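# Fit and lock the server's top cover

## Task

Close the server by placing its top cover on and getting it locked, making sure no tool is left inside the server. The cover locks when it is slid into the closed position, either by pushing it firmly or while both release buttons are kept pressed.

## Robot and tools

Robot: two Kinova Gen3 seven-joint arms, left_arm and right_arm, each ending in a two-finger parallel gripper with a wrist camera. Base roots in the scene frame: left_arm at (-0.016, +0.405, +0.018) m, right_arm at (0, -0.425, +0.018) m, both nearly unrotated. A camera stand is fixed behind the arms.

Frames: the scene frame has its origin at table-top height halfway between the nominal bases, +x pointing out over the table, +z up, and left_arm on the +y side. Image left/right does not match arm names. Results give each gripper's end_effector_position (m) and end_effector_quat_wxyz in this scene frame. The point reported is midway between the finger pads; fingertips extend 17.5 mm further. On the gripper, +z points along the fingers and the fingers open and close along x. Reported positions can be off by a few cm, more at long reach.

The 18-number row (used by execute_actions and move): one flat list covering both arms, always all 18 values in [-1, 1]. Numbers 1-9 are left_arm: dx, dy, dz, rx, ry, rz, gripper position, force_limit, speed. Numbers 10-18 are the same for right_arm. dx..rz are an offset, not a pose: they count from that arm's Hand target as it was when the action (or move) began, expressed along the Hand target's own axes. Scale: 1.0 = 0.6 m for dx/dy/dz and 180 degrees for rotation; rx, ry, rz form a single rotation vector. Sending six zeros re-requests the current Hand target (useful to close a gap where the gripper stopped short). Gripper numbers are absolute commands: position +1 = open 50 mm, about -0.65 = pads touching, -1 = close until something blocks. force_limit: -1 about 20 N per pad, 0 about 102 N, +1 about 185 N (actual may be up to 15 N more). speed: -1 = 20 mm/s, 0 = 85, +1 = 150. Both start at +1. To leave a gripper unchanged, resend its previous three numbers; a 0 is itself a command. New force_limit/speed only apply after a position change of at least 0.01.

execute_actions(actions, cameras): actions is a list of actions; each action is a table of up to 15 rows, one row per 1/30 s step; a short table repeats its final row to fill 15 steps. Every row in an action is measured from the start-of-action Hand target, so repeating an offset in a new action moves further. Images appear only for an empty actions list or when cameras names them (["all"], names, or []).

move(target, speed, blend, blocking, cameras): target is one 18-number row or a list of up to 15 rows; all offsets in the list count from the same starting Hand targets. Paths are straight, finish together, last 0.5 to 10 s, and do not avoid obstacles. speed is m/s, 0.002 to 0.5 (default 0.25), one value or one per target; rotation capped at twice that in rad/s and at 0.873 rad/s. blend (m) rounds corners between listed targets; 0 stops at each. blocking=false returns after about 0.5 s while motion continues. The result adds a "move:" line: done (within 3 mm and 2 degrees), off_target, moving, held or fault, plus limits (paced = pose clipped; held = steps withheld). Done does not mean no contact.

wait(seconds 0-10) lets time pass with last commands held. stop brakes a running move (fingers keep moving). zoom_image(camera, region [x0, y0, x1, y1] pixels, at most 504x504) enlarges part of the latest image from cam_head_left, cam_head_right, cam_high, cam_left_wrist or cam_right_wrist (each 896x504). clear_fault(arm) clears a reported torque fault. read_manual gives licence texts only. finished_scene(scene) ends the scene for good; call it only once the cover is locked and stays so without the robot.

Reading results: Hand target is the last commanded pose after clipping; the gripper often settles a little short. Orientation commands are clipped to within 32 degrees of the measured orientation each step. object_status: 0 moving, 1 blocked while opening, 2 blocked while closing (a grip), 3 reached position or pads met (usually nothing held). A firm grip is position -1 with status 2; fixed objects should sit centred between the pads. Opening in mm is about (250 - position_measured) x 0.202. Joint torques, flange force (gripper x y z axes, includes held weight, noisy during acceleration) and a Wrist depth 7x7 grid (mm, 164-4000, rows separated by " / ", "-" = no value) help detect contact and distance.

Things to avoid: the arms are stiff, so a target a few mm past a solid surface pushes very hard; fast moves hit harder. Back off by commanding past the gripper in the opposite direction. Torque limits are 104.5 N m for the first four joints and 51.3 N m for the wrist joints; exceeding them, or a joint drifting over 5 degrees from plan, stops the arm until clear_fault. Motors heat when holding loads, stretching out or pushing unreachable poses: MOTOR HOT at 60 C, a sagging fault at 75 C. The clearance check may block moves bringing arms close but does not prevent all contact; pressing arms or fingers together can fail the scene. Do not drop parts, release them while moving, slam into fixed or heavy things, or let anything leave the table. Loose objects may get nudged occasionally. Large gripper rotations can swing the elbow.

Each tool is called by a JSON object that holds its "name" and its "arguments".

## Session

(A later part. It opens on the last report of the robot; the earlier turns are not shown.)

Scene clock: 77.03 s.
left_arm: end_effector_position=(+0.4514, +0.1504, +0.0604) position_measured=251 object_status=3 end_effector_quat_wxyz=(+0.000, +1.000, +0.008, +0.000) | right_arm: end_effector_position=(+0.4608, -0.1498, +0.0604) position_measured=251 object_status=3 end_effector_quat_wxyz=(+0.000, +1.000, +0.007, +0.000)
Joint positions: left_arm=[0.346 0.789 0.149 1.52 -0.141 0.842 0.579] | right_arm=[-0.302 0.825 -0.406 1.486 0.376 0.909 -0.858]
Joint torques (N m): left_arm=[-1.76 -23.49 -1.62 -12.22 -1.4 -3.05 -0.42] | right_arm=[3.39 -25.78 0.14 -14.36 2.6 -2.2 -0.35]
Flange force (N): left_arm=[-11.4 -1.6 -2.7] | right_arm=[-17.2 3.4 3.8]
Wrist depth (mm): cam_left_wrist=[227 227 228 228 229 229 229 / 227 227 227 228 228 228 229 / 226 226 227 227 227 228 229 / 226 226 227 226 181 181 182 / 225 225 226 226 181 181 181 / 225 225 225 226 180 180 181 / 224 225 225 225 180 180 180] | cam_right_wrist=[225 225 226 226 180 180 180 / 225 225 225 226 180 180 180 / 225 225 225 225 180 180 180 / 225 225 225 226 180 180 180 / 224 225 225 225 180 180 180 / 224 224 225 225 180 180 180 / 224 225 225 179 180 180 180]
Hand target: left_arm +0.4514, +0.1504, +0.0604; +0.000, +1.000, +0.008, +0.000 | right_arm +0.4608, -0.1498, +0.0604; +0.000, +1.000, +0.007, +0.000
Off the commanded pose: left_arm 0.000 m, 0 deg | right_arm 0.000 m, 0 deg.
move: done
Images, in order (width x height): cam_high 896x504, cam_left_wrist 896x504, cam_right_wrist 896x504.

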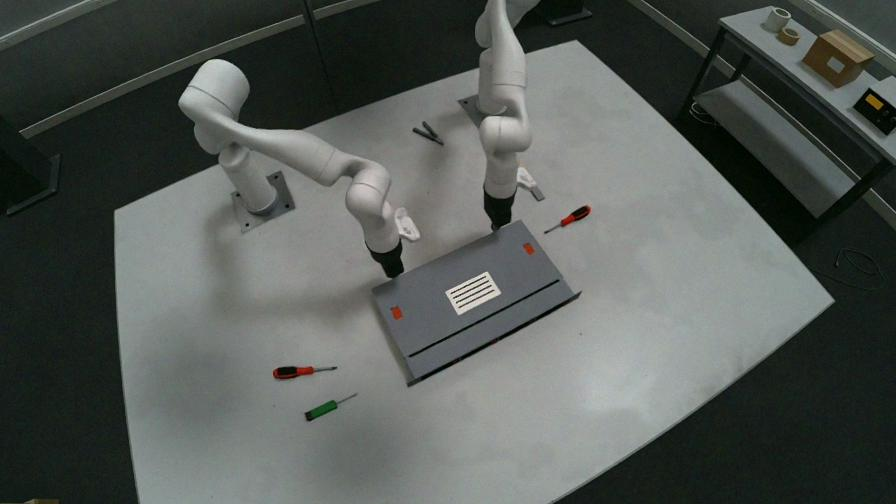

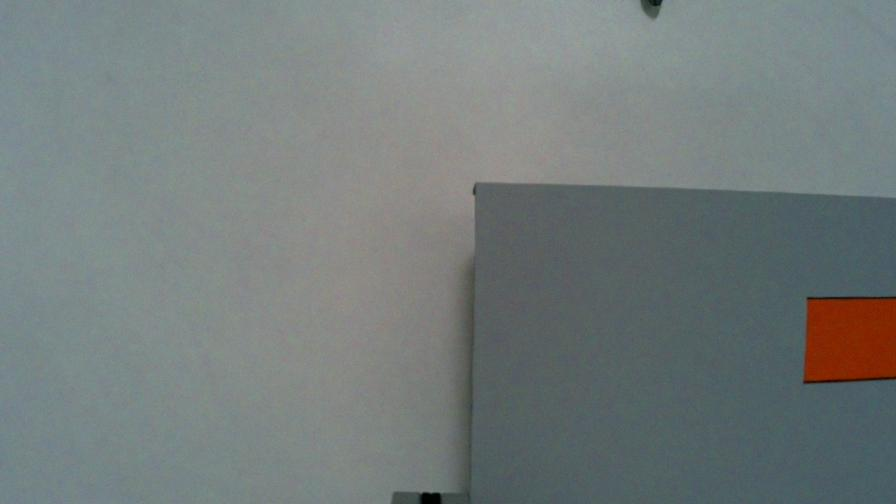

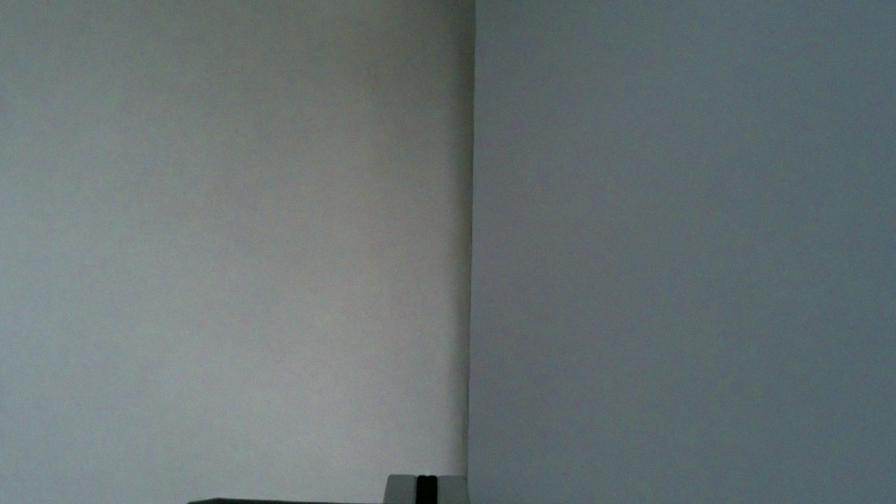

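{"name": "move", "arguments": {"target": [[-0.005,0,0,0,0,0,-0.7,-0.9,0,-0.005,0,0,0,0,0,-0.7,-0.9,0],[-0.005,0,-0.116,0,0,0,-0.7,-0.9,0,-0.005,0,-0.116,0,0,0,-0.7,-0.9,0],[0.1612,-0.0715,-0.116,0,0,0.5,-0.7,-0.9,0,0.1592,0.06,-0.116,0,0,0.5,-0.7,-0.9,0]], "speed": [0.03,0.2,0.4], "blend": [0,0.02,0], "cameras": ["cam_left_wrist","cam_right_wrist","cam_head_left"]}}

Scene clock: 82.53 s.
left_arm: end_effector_position=(+0.5474, +0.1948, +0.1300) position_measured=251 object_status=3 end_effector_quat_wxyz=(+0.000, +0.712, -0.702, +0.000) | right_arm: end_effector_position=(+0.5569, -0.1844, +0.1300) position_measured=251 object_status=3 end_effector_quat_wxyz=(+0.000, +0.712, -0.702, +0.000)
Joint positions: left_arm=[0.046 0.892 0.55 1.156 -0.45 1.208 -0.954] | right_arm=[-0.378 0.849 -0.047 1.112 0.039 1.182 -2.028]
Joint torques (N m): left_arm=[0.52 -23.65 3.44 -8.27 0.03 -0.24 -0.3] | right_arm=[0.31 -26.02 -0.37 -10.89 0.39 0.27 -0.26]
Flange force (N): left_arm=[-1.0 2.0 -1.5] | right_arm=[2.9 7.0 5.0]
Wrist depth (mm): cam_left_wrist=[297 297 298 252 252 252 254 / 296 297 251 251 252 253 253 / 295 296 251 251 252 252 252 / 295 295 250 250 250 252 251 / 295 295 250 250 251 251 252 / 294 295 249 249 250 250 251 / 292 293 249 249 250 250 250] | cam_right_wrist=[248 290 249 249 296 296 297 / 247 248 248 249 296 296 297 / 248 248 248 249 296 296 297 / 247 248 248 248 296 297 297 / 247 248 248 249 295 296 297 / 247 248 248 249 296 296 297 / 247 248 248 249 296 296 297]
Hand target: left_arm +0.5475, +0.1948, +0.1300; +0.000, +0.712, -0.702, +0.000 | right_arm +0.5569, -0.1844, +0.1300; +0.000, +0.712, -0.702, +0.000
Off the commanded pose: left_arm 0.000 m, 0 deg | right_arm 0.000 m, 0 deg.
move: done
Images, in order (width x height): cam_head_left 896x504, cam_left_wrist 896x504, cam_right_wrist 896x504.

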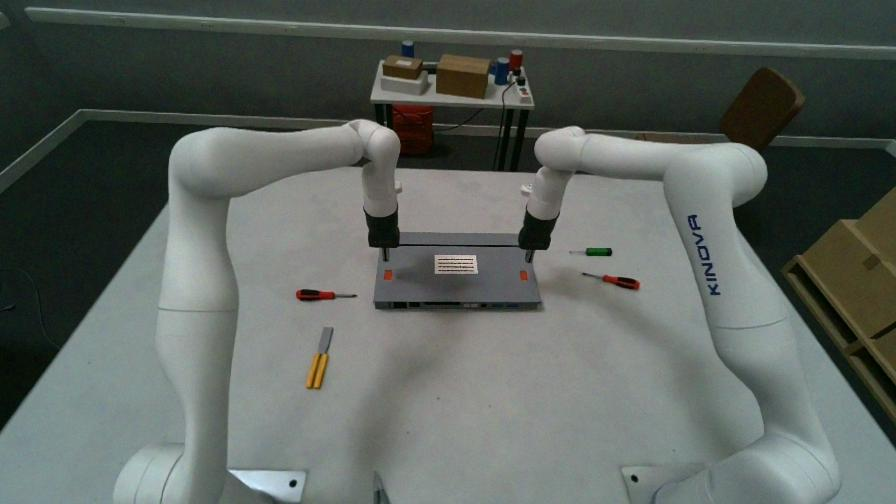

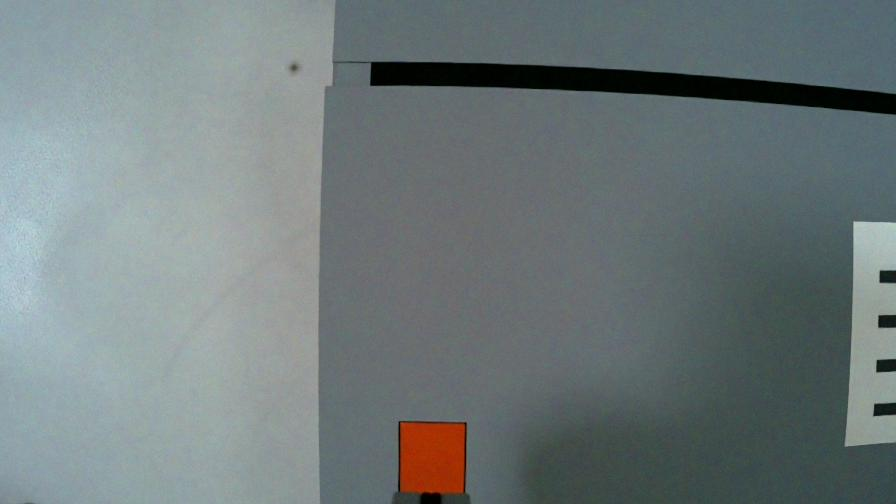

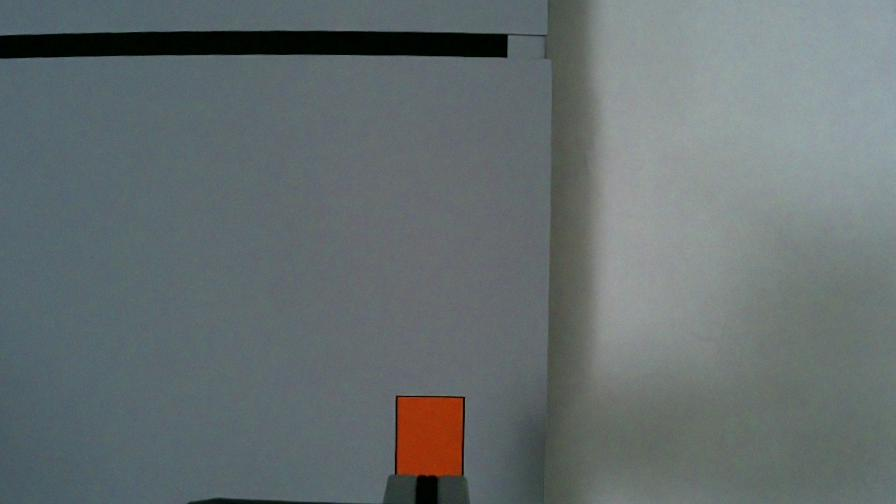

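{"name": "move", "arguments": {"target": [[0,0.0035,0.1067,0,0,0,-0.7,-0.9,0,0.0013,0,0.1067,0,0,0,-0.7,-0.9,0],[0,0.0035,0.1117,0,0,0,-0.7,-0.9,0,0.0013,0,0.1117,0,0,0,-0.7,-0.9,0]], "speed": [0.12,0.01], "cameras": ["cam_left_wrist","cam_right_wrist"]}}

Scene clock: 84.27 s.
left_arm: end_effector_position=(+0.5454, +0.1947, +0.0630) position_measured=251 object_status=3 end_effector_quat_wxyz=(+0.000, +0.713, -0.702, +0.000) | right_arm: end_effector_position=(+0.5569, -0.1852, +0.0631) position_measured=251 object_status=3 end_effector_quat_wxyz=(+0.000, +0.712, -0.702, +0.000)
Joint positions: left_arm=[0.052 0.967 0.519 1.233 -0.486 1.062 -0.921] | right_arm=[-0.376 0.927 -0.047 1.183 0.044 1.033 -2.032]
Joint torques (N m): left_arm=[0.51 -23.6 3.52 -7.48 0.02 -0.35 -0.27] | right_arm=[0.42 -22.85 -0.28 -9.4 0.46 -0.56 -0.2]
Flange force (N): left_arm=[-0.9 1.6 -2.6] | right_arm=[3.1 8.4 -2.8]
Wrist depth (mm): cam_left_wrist=[230 230 184 184 185 185 186 / 229 230 184 184 184 185 185 / 229 229 183 184 184 185 185 / 228 228 183 183 184 184 185 / 228 228 183 183 184 184 184 / 227 227 182 183 183 183 184 / 227 227 182 183 183 183 183] | cam_right_wrist=[181 182 182 182 183 230 230 / 181 181 182 182 182 229 230 / 181 181 182 182 182 229 230 / 181 181 182 182 182 229 230 / 181 181 182 182 183 229 230 / 181 181 182 182 183 229 230 / 181 181 182 182 182 229 230]
Hand target: left_arm +0.5454, +0.1947, +0.0630; +0.000, +0.713, -0.702, +0.000 | right_arm +0.5569, -0.1852, +0.0630; +0.000, +0.712, -0.702, +0.000
Off the commanded pose: left_arm 0.000 m, 0 deg | right_arm 0.000 m, 0 deg.
move: done
Images, in order (width x height): cam_left_wrist 896x504, cam_right_wrist 896x504.

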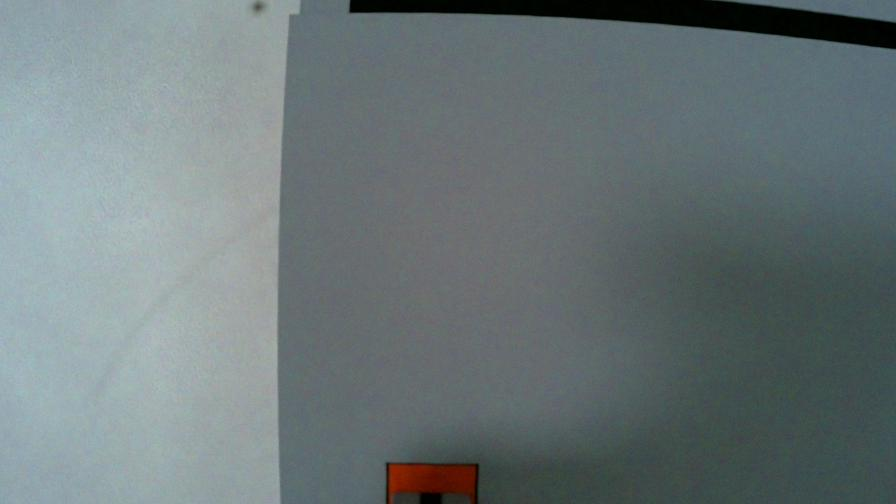

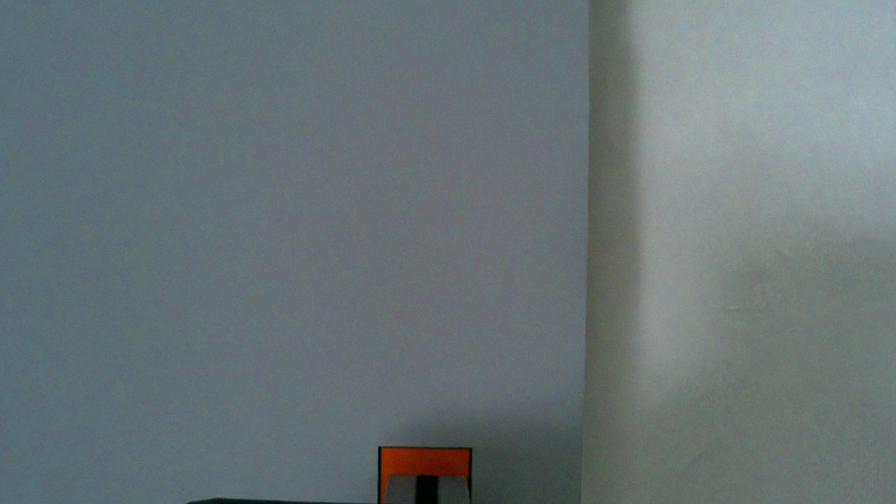

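{"name": "move", "arguments": {"target": [0,0,0.0033,0,0,0,-0.7,-0.9,0,0,0,0.0016,0,0,0,-0.7,-0.9,0], "speed": 0.01}}

Scene clock: 85.03 s.
left_arm: end_effector_position=(+0.5454, +0.1948, +0.0610) position_measured=251 object_status=3 end_effector_quat_wxyz=(+0.000, +0.713, -0.702, +0.000) | right_arm: end_effector_position=(+0.5569, -0.1852, +0.0621) position_measured=251 object_status=3 end_effector_quat_wxyz=(+0.000, +0.712, -0.702, +0.000)
Joint positions: left_arm=[0.052 0.97 0.518 1.235 -0.487 1.058 -0.92] | right_arm=[-0.376 0.928 -0.047 1.184 0.044 1.031 -2.032]
Joint torques (N m): left_arm=[0.56 -19.95 2.68 -6.81 -0.19 -1.19 -0.28] | right_arm=[0.47 -22.04 -0.2 -9.1 0.46 -0.31 -0.24]
Flange force (N): left_arm=[-1.8 3.6 -10.2] | right_arm=[3.4 9.4 -3.6]
Wrist depth (mm): cam_left_wrist=[227 228 183 183 184 184 184 / 228 228 183 183 183 183 184 / 227 228 182 182 183 183 183 / 226 227 181 182 183 183 183 / 226 227 181 181 182 182 183 / 226 226 181 181 182 182 182 / 225 226 180 181 181 182 182] | cam_right_wrist=[180 181 181 181 181 228 229 / 180 181 181 181 182 229 229 / 180 181 181 181 181 228 229 / 180 180 181 181 181 228 229 / 180 181 181 181 181 228 229 / 180 180 181 181 181 228 229 / 180 180 181 181 181 228 229]
Hand target: left_arm +0.5454, +0.1948, +0.0610; +0.000, +0.713, -0.702, +0.000 | right_arm +0.5569, -0.1852, +0.0621; +0.000, +0.712, -0.702, +0.000
Off the commanded pose: left_arm 0.000 m, 0 deg | right_arm 0.000 m, 0 deg.
move: done

{"name": "move", "arguments": {"target": [0,0,0.0025,0,0,0,-0.7,-0.9,0,0,0,0.0033,0,0,0,-0.7,-0.9,0], "speed": 0.01}}

Scene clock: 86.17 s.
left_arm: end_effector_position=(+0.5454, +0.1948, +0.0595) position_measured=251 object_status=3 end_effector_quat_wxyz=(+0.000, +0.712, -0.702, +0.000) | right_arm: end_effector_position=(+0.5569, -0.1852, +0.0601) position_measured=251 object_status=3 end_effector_quat_wxyz=(+0.000, +0.712, -0.702, +0.000)
Joint positions: left_arm=[0.053 0.972 0.517 1.236 -0.488 1.055 -0.919] | right_arm=[-0.376 0.931 -0.047 1.185 0.045 1.027 -2.032]
Joint torques (N m): left_arm=[0.56 -19.06 2.5 -6.74 -0.27 -1.47 -0.28] | right_arm=[0.46 -20.75 -0.24 -8.91 0.49 -0.72 -0.2]
Flange force (N): left_arm=[-2.1 4.4 -12.2] | right_arm=[3.7 10.2 -6.3]
Wrist depth (mm): cam_left_wrist=[227 227 181 182 182 182 183 / 227 226 181 181 182 182 182 / 226 226 180 181 181 182 182 / 225 225 180 181 181 181 182 / 224 225 180 180 180 181 181 / 225 225 179 179 180 180 181 / 224 224 179 179 179 180 180] | cam_right_wrist=[178 178 179 179 180 227 227 / 178 179 179 179 179 227 227 / 178 179 179 179 180 226 227 / 178 178 179 179 180 227 227 / 178 179 179 179 180 227 227 / 178 178 179 179 180 226 227 / 178 179 179 179 179 226 227]
Hand target: left_arm +0.5454, +0.1948, +0.0595; +0.000, +0.712, -0.702, +0.000 | right_arm +0.5569, -0.1852, +0.0601; +0.000, +0.712, -0.702, +0.000
Off the commanded pose: left_arm 0.000 m, 0 deg | right_arm 0.000 m, 0 deg.
move: done

{"name": "move", "arguments": {"target": [[0,0,0.001,0,0,0,-0.7,-0.9,0,0,0,0.001,0,0,0,-0.7,-0.9,0],[0,-0.0117,0.001,0,0,0,-0.7,-0.9,0,0,-0.0117,0.001,0,0,0,-0.7,-0.9,0]], "speed": 0.02, "cameras": ["cam_left_wrist","cam_right_wrist"]}}

Scene clock: 87.53 s.
left_arm: end_effector_position=(+0.5524, +0.1949, +0.0589) position_measured=251 object_status=3 end_effector_quat_wxyz=(+0.000, +0.713, -0.702, +0.000) | right_arm: end_effector_position=(+0.5639, -0.1851, +0.0594) position_measured=251 object_status=3 end_effector_quat_wxyz=(+0.000, +0.712, -0.702, +0.000)
Joint positions: left_arm=[0.054 0.986 0.517 1.204 -0.488 1.071 -0.93] | right_arm=[-0.371 0.946 -0.047 1.153 0.045 1.044 -2.026]
Joint torques (N m): left_arm=[-0.11 -19.11 1.84 -8.13 -0.97 -2.53 -0.35] | right_arm=[1.93 -22.09 1.21 -12.26 1.23 -2.99 -0.26]
Flange force (N): left_arm=[-2.3 8.4 -14.0] | right_arm=[4.6 18.4 -7.2]
Wrist depth (mm): cam_left_wrist=[226 226 180 181 182 182 224 / 225 226 180 181 181 181 182 / 225 226 180 180 181 181 181 / 225 225 179 180 180 180 181 / 224 224 179 179 180 180 180 / 224 224 179 179 179 180 180 / 223 224 179 178 179 179 180] | cam_right_wrist=[177 178 178 179 179 226 226 / 177 178 178 179 179 226 226 / 177 178 178 178 179 226 226 / 177 178 178 178 179 225 226 / 177 178 178 178 179 226 226 / 177 178 178 178 178 226 226 / 177 178 178 178 179 226 226]
Hand target: left_arm +0.5524, +0.1949, +0.0589; +0.000, +0.713, -0.702, +0.000 | right_arm +0.5639, -0.1851, +0.0595; +0.000, +0.712, -0.702, +0.000
Off the commanded pose: left_arm 0.000 m, 0 deg | right_arm 0.000 m, 0 deg.
move: done
Images, in order (width x height): cam_left_wrist 896x504, cam_right_wrist 896x504.

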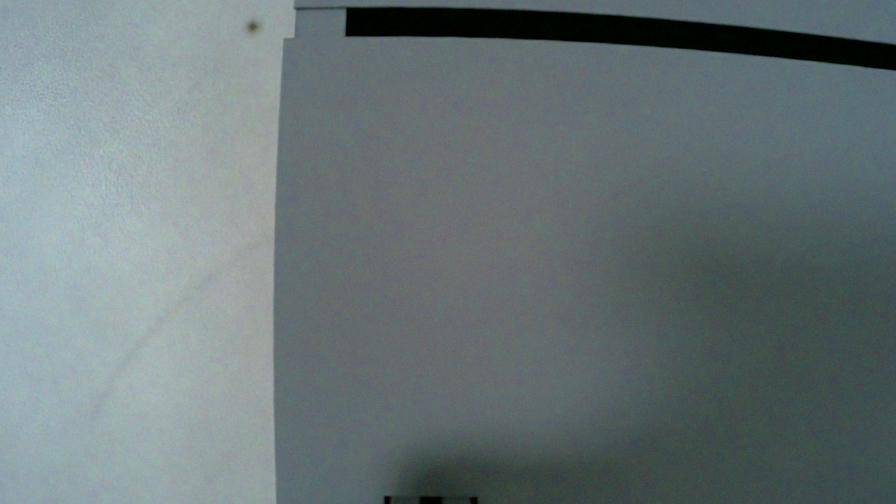

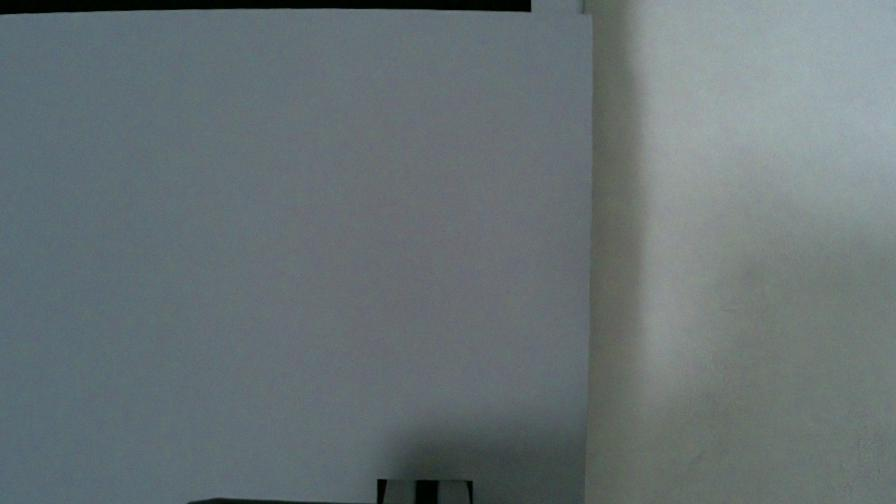

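{"name": "move", "arguments": {"target": [0,-0.0067,0.0005,0,0,0,-0.7,-0.9,0,0,-0.0067,0.0005,0,0,0,-0.7,-0.9,0], "speed": 0.015, "cameras": ["cam_left_wrist","cam_right_wrist"]}}

Scene clock: 88.37 s.
left_arm: end_effector_position=(+0.5564, +0.1949, +0.0586) position_measured=251 object_status=3 end_effector_quat_wxyz=(+0.000, +0.713, -0.702, +0.000) | right_arm: end_effector_position=(+0.5679, -0.1851, +0.0592) position_measured=251 object_status=3 end_effector_quat_wxyz=(+0.000, +0.712, -0.702, +0.000)
Joint positions: left_arm=[0.056 0.994 0.517 1.186 -0.489 1.08 -0.936] | right_arm=[-0.369 0.955 -0.047 1.134 0.045 1.054 -2.023]
Joint torques (N m): left_arm=[-0.61 -18.33 1.16 -8.61 -1.35 -3.01 -0.37] | right_arm=[1.79 -19.9 1.1 -12.3 1.23 -3.8 -0.26]
Flange force (N): left_arm=[-2.4 11.1 -16.3] | right_arm=[6.0 21.4 -11.8]
Wrist depth (mm): cam_left_wrist=[225 226 180 180 181 181 182 / 224 226 180 180 181 181 181 / 224 225 179 180 180 181 181 / 224 225 179 180 180 180 181 / 224 224 179 179 179 180 180 / 223 223 178 179 179 179 180 / 223 223 178 178 179 179 179] | cam_right_wrist=[177 178 178 178 179 226 226 / 177 178 178 178 178 225 226 / 177 177 178 178 178 226 226 / 177 177 178 178 178 226 226 / 177 177 178 178 178 225 226 / 177 177 178 178 179 226 226 / 177 177 178 178 179 226 226]
Hand target: left_arm +0.5564, +0.1949, +0.0586; +0.000, +0.713, -0.702, +0.000 | right_arm +0.5679, -0.1851, +0.0592; +0.000, +0.712, -0.702, +0.000
Off the commanded pose: left_arm 0.000 m, 0 deg | right_arm 0.000 m, 0 deg.
move: done
Images, in order (width x height): cam_left_wrist 896x504, cam_right_wrist 896x504.

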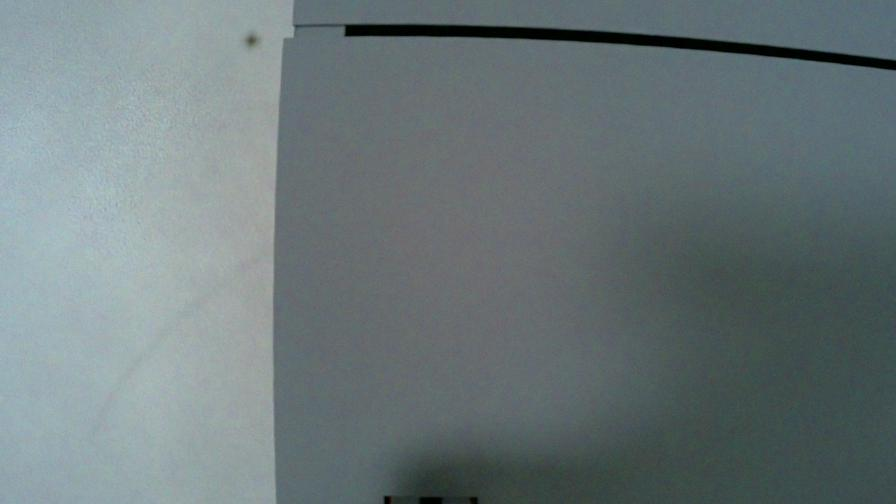

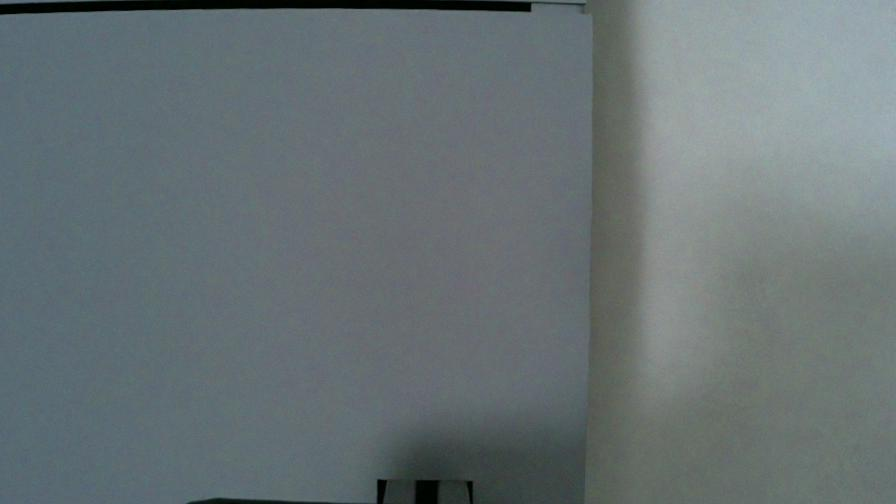

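{"name": "move", "arguments": {"target": [0,-0.0043,0,0,0,0,-0.7,-0.9,0,0,-0.0043,0,0,0,0,-0.7,-0.9,0], "speed": 0.015, "cameras": ["cam_left_wrist","cam_right_wrist"]}}

Scene clock: 89.17 s.
left_arm: end_effector_position=(+0.5589, +0.1950, +0.0586) position_measured=251 object_status=3 end_effector_quat_wxyz=(+0.000, +0.712, -0.702, +0.000) | right_arm: end_effector_position=(+0.5705, -0.1850, +0.0591) position_measured=251 object_status=3 end_effector_quat_wxyz=(+0.000, +0.712, -0.702, +0.000)
Joint positions: left_arm=[0.056 0.999 0.517 1.174 -0.489 1.086 -0.94] | right_arm=[-0.368 0.96 -0.047 1.122 0.044 1.061 -2.021]
Joint torques (N m): left_arm=[-1.32 -18.33 0.57 -10.49 -2.06 -4.49 -0.43] | right_arm=[2.65 -20.41 2.12 -14.34 1.75 -5.42 -0.32]
Flange force (N): left_arm=[-3.0 16.3 -18.4] | right_arm=[6.6 26.5 -13.0]
Wrist depth (mm): cam_left_wrist=[225 226 180 180 181 181 181 / 225 225 180 180 181 181 181 / 225 225 179 179 180 180 181 / 224 225 179 180 180 180 180 / 223 225 179 179 179 180 180 / 223 223 178 179 179 180 180 / 223 223 178 178 179 179 179] | cam_right_wrist=[177 177 177 178 178 225 226 / 177 177 178 178 178 225 226 / 177 177 178 178 178 225 226 / 177 177 178 178 178 225 226 / 177 177 178 178 179 225 226 / 177 177 178 178 178 226 226 / 177 177 178 178 178 225 225]
Hand target: left_arm +0.5590, +0.1950, +0.0586; +0.000, +0.713, -0.702, +0.000 | right_arm +0.5705, -0.1850, +0.0592; +0.000, +0.712, -0.702, +0.000
Off the commanded pose: left_arm 0.000 m, 0 deg | right_arm 0.000 m, 0 deg.
move: done
Images, in order (width x height): cam_left_wrist 896x504, cam_right_wrist 896x504.

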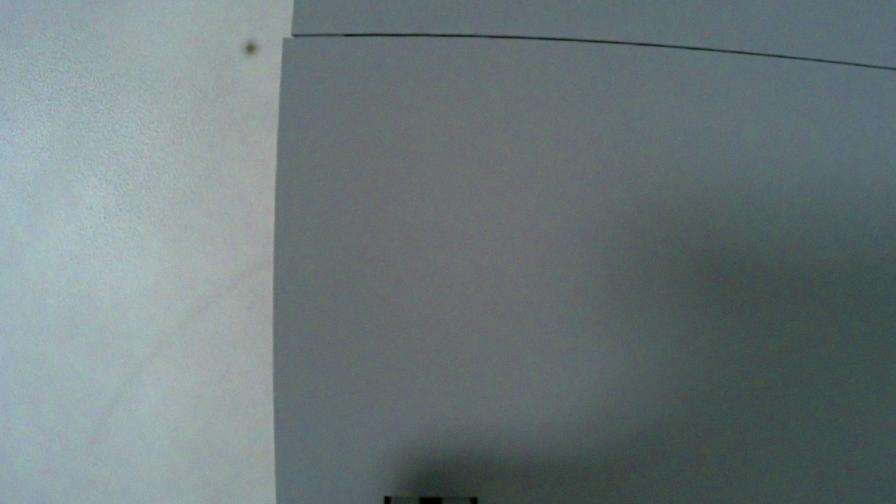

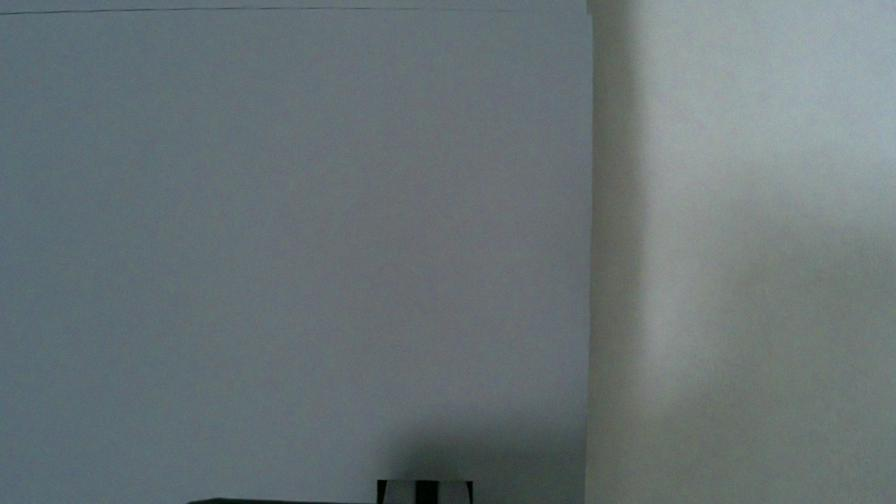

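{"name": "move", "arguments": {"target": [0,-0.0022,0,0,0,0,-0.7,-0.9,0,0,-0.0015,0,0,0,0,-0.7,-0.9,0], "speed": 0.01, "cameras": ["cam_left_wrist","cam_right_wrist"]}}

Scene clock: 89.97 s.
left_arm: end_effector_position=(+0.5603, +0.1950, +0.0586) position_measured=251 object_status=3 end_effector_quat_wxyz=(+0.000, +0.712, -0.702, +0.000) | right_arm: end_effector_position=(+0.5714, -0.1850, +0.0592) position_measured=251 object_status=3 end_effector_quat_wxyz=(+0.000, +0.712, -0.702, +0.000)
Joint positions: left_arm=[0.057 1.002 0.517 1.168 -0.489 1.09 -0.943] | right_arm=[-0.367 0.962 -0.047 1.118 0.044 1.063 -2.02]
Joint torques (N m): left_arm=[-1.35 -18.41 0.54 -10.97 -2.18 -4.88 -0.45] | right_arm=[2.05 -21.86 1.34 -12.74 1.33 -3.62 -0.28]
Flange force (N): left_arm=[-3.4 17.6 -18.8] | right_arm=[5.1 20.3 -8.7]
Wrist depth (mm): cam_left_wrist=[226 226 180 181 181 181 181 / 225 226 180 180 181 181 181 / 224 225 179 180 180 180 181 / 224 225 179 179 179 180 180 / 224 224 179 179 179 180 180 / 224 224 178 179 179 179 180 / 223 223 178 178 179 179 179] | cam_right_wrist=[177 177 178 178 178 225 226 / 177 177 178 178 178 225 226 / 177 177 178 178 178 225 225 / 177 177 178 178 178 225 225 / 177 177 178 178 178 225 226 / 177 177 178 178 178 225 226 / 177 177 178 178 178 226 226]
Hand target: left_arm +0.5603, +0.1950, +0.0586; +0.000, +0.712, -0.702, +0.000 | right_arm +0.5714, -0.1850, +0.0592; +0.000, +0.712, -0.702, +0.000
Off the commanded pose: left_arm 0.000 m, 0 deg | right_arm 0.000 m, 0 deg.
move: done
Images, in order (width x height): cam_left_wrist 896x504, cam_right_wrist 896x504.

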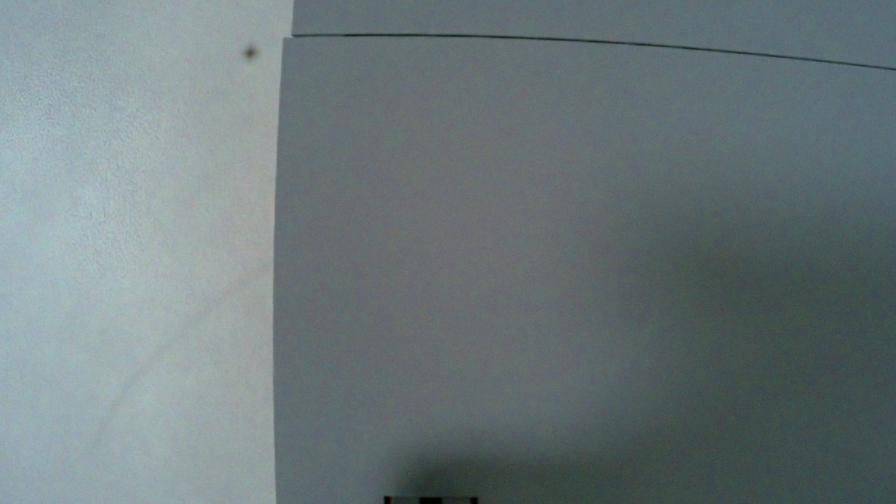

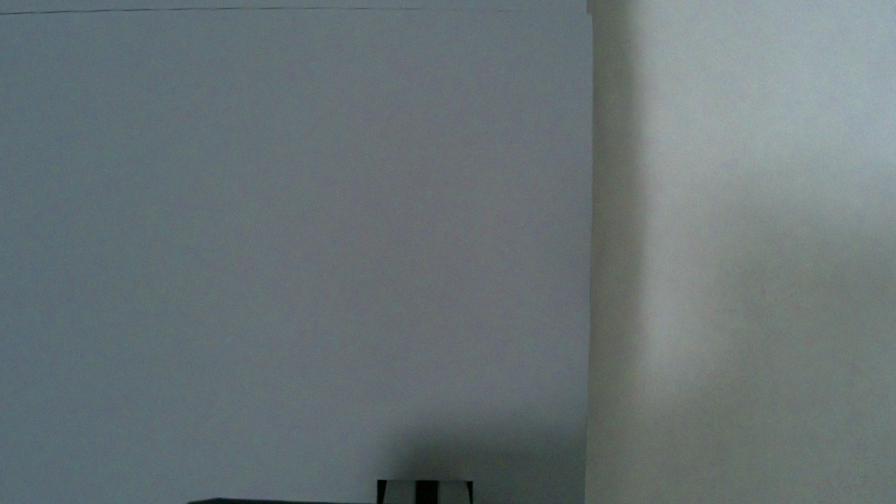

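{"name": "move", "arguments": {"target": [[0,0.0025,0,0,0,0,-0.7,-0.9,0,0,0.0025,0,0,0,0,-0.7,-0.9,0],[0,0.0025,-0.015,0,0,0,-0.7,-0.9,0,0,0.0025,-0.015,0,0,0,-0.7,-0.9,0],[0,0.0025,-0.2,0,0,0,-0.7,-0.9,0,0,0.0025,-0.2,0,0,0,-0.7,-0.9,0]], "speed": [0.01,0.02,0.15], "cameras": ["cam_left_wrist","cam_right_wrist","cam_head_left","cam_high"]}}

Scene clock: 94.37 s.
left_arm: end_effector_position=(+0.5588, +0.1950, +0.1785) position_measured=251 object_status=3 end_effector_quat_wxyz=(+0.000, +0.712, -0.702, +0.000) | right_arm: end_effector_position=(+0.5699, -0.1850, +0.1792) position_measured=251 object_status=3 end_effector_quat_wxyz=(+0.000, +0.712, -0.702, +0.000)
Joint positions: left_arm=[0.056 0.873 0.566 1.026 -0.434 1.349 -0.993] | right_arm=[-0.371 0.838 -0.045 0.97 0.034 1.334 -2.014]
Joint torques (N m): left_arm=[0.5 -23.91 3.22 -8.63 0.03 -0.3 -0.28] | right_arm=[0.36 -26.35 -0.36 -11.42 0.39 0.37 -0.23]
Flange force (N): left_arm=[-0.9 1.9 -1.5] | right_arm=[3.2 8.3 6.2]
Wrist depth (mm): cam_left_wrist=[345 346 346 302 301 302 302 / 344 345 345 300 301 302 303 / 344 344 345 299 301 301 302 / 342 343 345 299 299 300 301 / 341 343 343 298 299 299 300 / 342 342 342 298 298 299 300 / 340 342 342 297 298 298 298] | cam_right_wrist=[296 297 297 298 345 346 348 / 297 297 297 298 345 345 346 / 295 297 297 299 344 346 346 / 296 297 297 298 345 346 346 / 296 296 298 298 345 345 347 / 296 297 298 298 345 346 347 / 296 296 297 297 345 346 347]
Hand target: left_arm +0.5588, +0.1950, +0.1786; +0.000, +0.712, -0.702, +0.000 | right_arm +0.5699, -0.1850, +0.1792; +0.000, +0.712, -0.702, +0.000
Off the commanded pose: left_arm 0.000 m, 0 deg | right_arm 0.000 m, 0 deg.
move: done
Images, in order (width x height): cam_head_left 896x504, cam_high 896x504, cam_left_wrist 896x504, cam_right_wrist 896x504.

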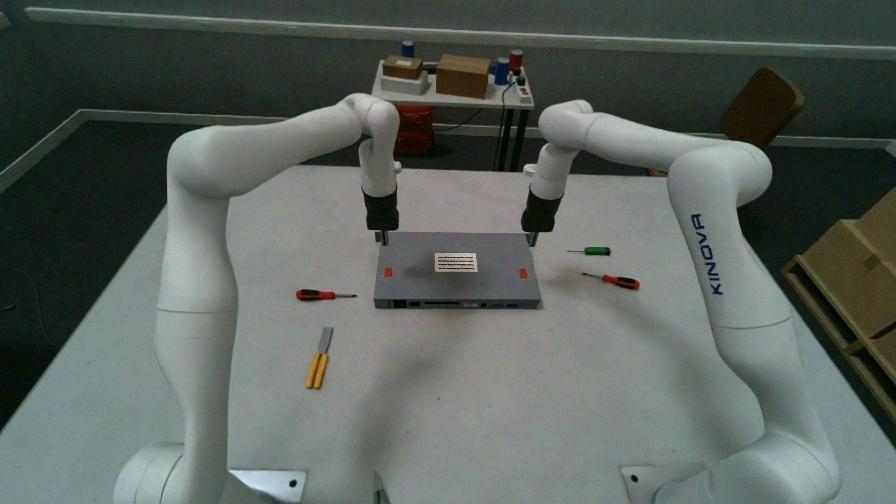

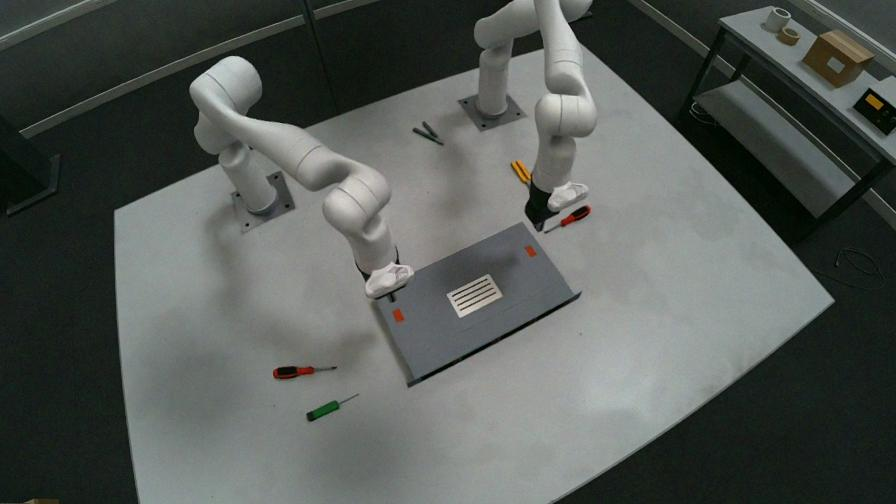

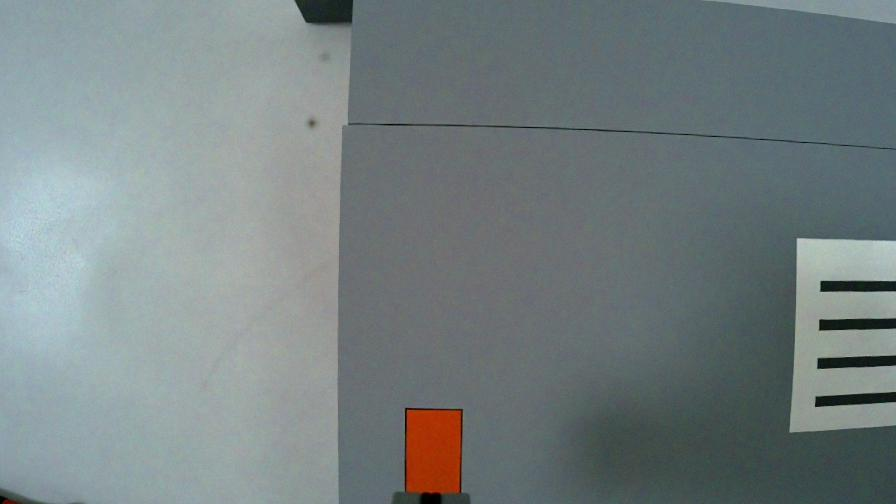

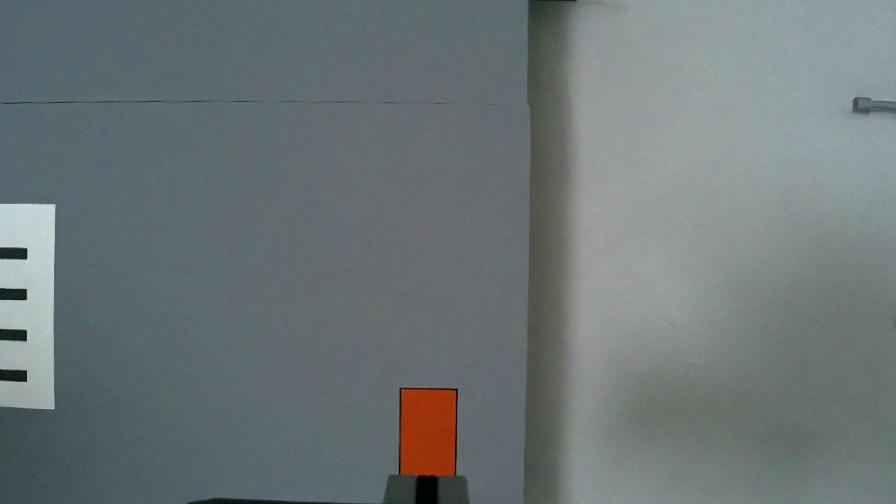

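{"name": "move", "arguments": {"target": [[0.075,0,0.18,0,0,0,-0.7,-0.9,0,0,0,0,0,0,0,-0.7,-0.9,0],[0.075,0,0.194,0,0,0,-0.7,-0.9,0,0,0,0,0,0,0,-0.7,-0.9,0]], "speed": [0.2,0.015]}}

{"name": "move", "arguments": {"target": [0,0.0083,0,0,0,0,-0.7,-0.9,0,0,0,0,0,0,0,-0.7,-0.9,0], "speed": 0.015, "cameras": ["cam_left_wrist","cam_right_wrist"]}}

Scene clock: 96.33 s.
left_arm: end_effector_position=(+0.5595, +0.1499, +0.0624) position_measured=251 object_status=3 end_effector_quat_wxyz=(+0.000, +0.713, -0.702, +0.000) | right_arm: end_effector_position=(+0.5699, -0.1850, +0.1792) position_measured=251 object_status=3 end_effector_quat_wxyz=(+0.000, +0.712, -0.702, +0.000)
Joint positions: left_arm=[0.14 1.032 0.52 1.081 -0.488 1.141 -0.895] | right_arm=[-0.371 0.838 -0.045 0.97 0.034 1.334 -2.014]
Joint torques (N m): left_arm=[0.6 -8.77 -0.07 -4.28 -0.78 -3.46 -0.25] | right_arm=[0.33 -26.36 -0.28 -11.37 0.39 0.27 -0.21]
Flange force (N): left_arm=[-4.9 9.6 -33.1] | right_arm=[3.0 7.7 5.8]
Wrist depth (mm): cam_left_wrist=[231 185 185 186 186 186 187 / 230 184 185 185 186 186 186 / 229 184 184 185 185 185 186 / 229 184 184 184 185 186 186 / 183 183 184 184 184 185 185 / 183 183 183 184 184 185 185 / 182 183 183 183 184 184 184] | cam_right_wrist=[296 297 298 298 346 346 346 / 296 297 297 298 345 346 347 / 296 297 298 297 345 346 347 / 297 297 297 297 345 346 346 / 296 297 297 298 345 347 347 / 296 297 298 298 346 346 347 / 296 297 297 298 345 346 346]
Hand target: left_arm +0.5595, +0.1500, +0.0622; +0.000, +0.713, -0.702, +0.000 | right_arm +0.5699, -0.1850, +0.1792; +0.000, +0.712, -0.702, +0.000
Off the commanded pose: left_arm 0.000 m, 0 deg | right_arm 0.000 m, 0 deg.
move: done

Scene clock: 97.07 s.
left_arm: end_effector_position=(+0.5545, +0.1499, +0.0622) position_measured=251 object_status=3 end_effector_quat_wxyz=(+0.000, +0.713, -0.702, +0.000) | right_arm: end_effector_position=(+0.5699, -0.1850, +0.1792) position_measured=251 object_status=3 end_effector_quat_wxyz=(+0.000, +0.712, -0.702, +0.000)
Joint positions: left_arm=[0.139 1.022 0.519 1.105 -0.487 1.128 -0.886] | right_arm=[-0.371 0.838 -0.045 0.97 0.034 1.334 -2.014]
Joint torques (N m): left_arm=[2.48 -8.46 1.63 1.82 1.53 1.53 -0.23] | right_arm=[0.33 -26.34 -0.35 -11.29 0.41 0.28 -0.21]
Flange force (N): left_arm=[-0.7 -6.6 -26.7] | right_arm=[2.9 7.4 5.7]
Wrist depth (mm): cam_left_wrist=[231 185 185 186 186 187 187 / 230 185 185 186 186 187 187 / 229 184 184 185 186 186 186 / 229 184 184 184 185 185 186 / 183 183 184 184 185 185 185 / 183 183 184 184 184 185 185 / 183 182 183 183 184 184 184] | cam_right_wrist=[296 296 297 298 346 345 346 / 296 297 297 298 345 346 346 / 296 296 297 298 344 346 347 / 296 297 298 298 345 346 346 / 296 297 297 298 345 346 347 / 296 297 297 299 345 346 347 / 296 296 298 298 345 345 346]
Hand target: left_arm +0.5545, +0.1499, +0.0622; +0.000, +0.713, -0.702, +0.000 | right_arm +0.5699, -0.1850, +0.1792; +0.000, +0.712, -0.702, +0.000
Off the commanded pose: left_arm 0.000 m, 0 deg | right_arm 0.000 m, 0 deg.
move: done
Images, in order (width x height): cam_left_wrist 896x504, cam_right_wrist 896x504.

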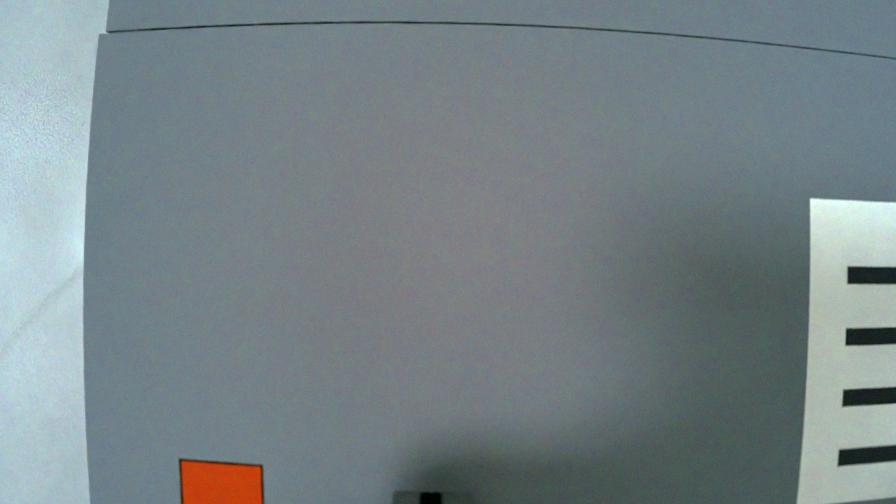

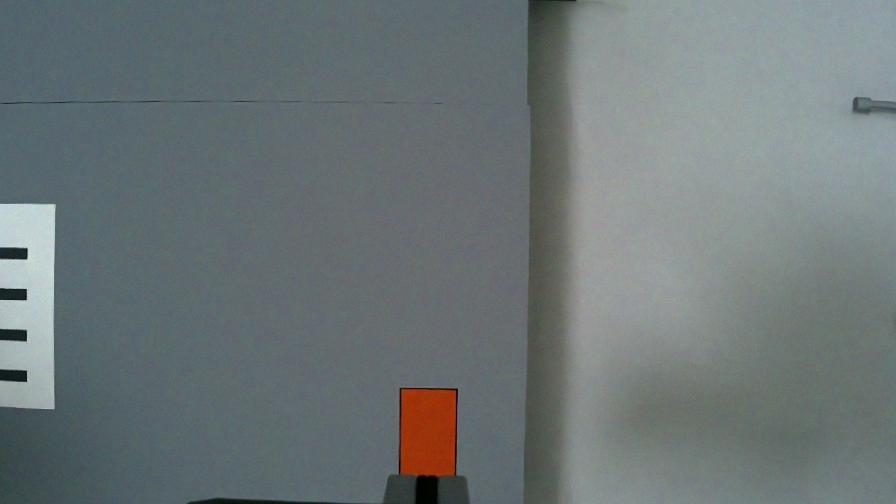

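{"name": "move", "arguments": {"target": [0,0,-0.15,0,0,0,-0.7,-0.9,0,0,0,0,0,0,0,-0.7,-0.9,0], "speed": 0.1}}

{"name": "finished_scene", "arguments": {"scene": 1}}

Scene clock: 98.50 s.
left_arm: end_effector_position=(+0.5545, +0.1500, +0.1522) position_measured=251 object_status=3 end_effector_quat_wxyz=(+0.000, +0.712, -0.702, +0.000) | right_arm: end_effector_position=(+0.5699, -0.1850, +0.1792) position_measured=251 object_status=3 end_effector_quat_wxyz=(+0.000, +0.712, -0.702, +0.000)
Joint positions: left_arm=[0.14 0.927 0.554 0.999 -0.449 1.32 -0.924] | right_arm=[-0.371 0.838 -0.045 0.97 0.034 1.334 -2.014]
Joint torques (N m): left_arm=[0.54 -24.7 3.26 -8.44 0.04 -0.32 -0.27] | right_arm=[0.3 -26.35 -0.27 -11.36 0.39 0.28 -0.19]
Flange force (N): left_arm=[-0.9 1.3 -1.7] | right_arm=[3.0 7.7 5.8]
Wrist depth (mm): cam_left_wrist=[319 318 274 274 274 275 275 / 318 317 273 274 273 275 275 / 317 317 272 272 273 274 275 / 317 316 272 272 273 274 273 / 316 315 271 272 273 272 273 / 315 317 270 271 273 273 273 / 315 315 270 271 271 271 272] | cam_right_wrist=[296 297 298 299 345 347 347 / 297 297 298 298 345 345 346 / 296 297 297 298 346 346 347 / 296 297 297 298 345 346 347 / 296 297 298 298 346 346 347 / 297 296 297 297 345 344 346 / 296 297 297 298 345 346 346]
Hand target: left_arm +0.5545, +0.1500, +0.1522; +0.000, +0.713, -0.702, +0.000 | right_arm +0.5699, -0.1850, +0.1792; +0.000, +0.712, -0.702, +0.000
Off the commanded pose: left_arm 0.000 m, 0 deg | right_arm 0.000 m, 0 deg.
move: done

The scene is finished: the task was done.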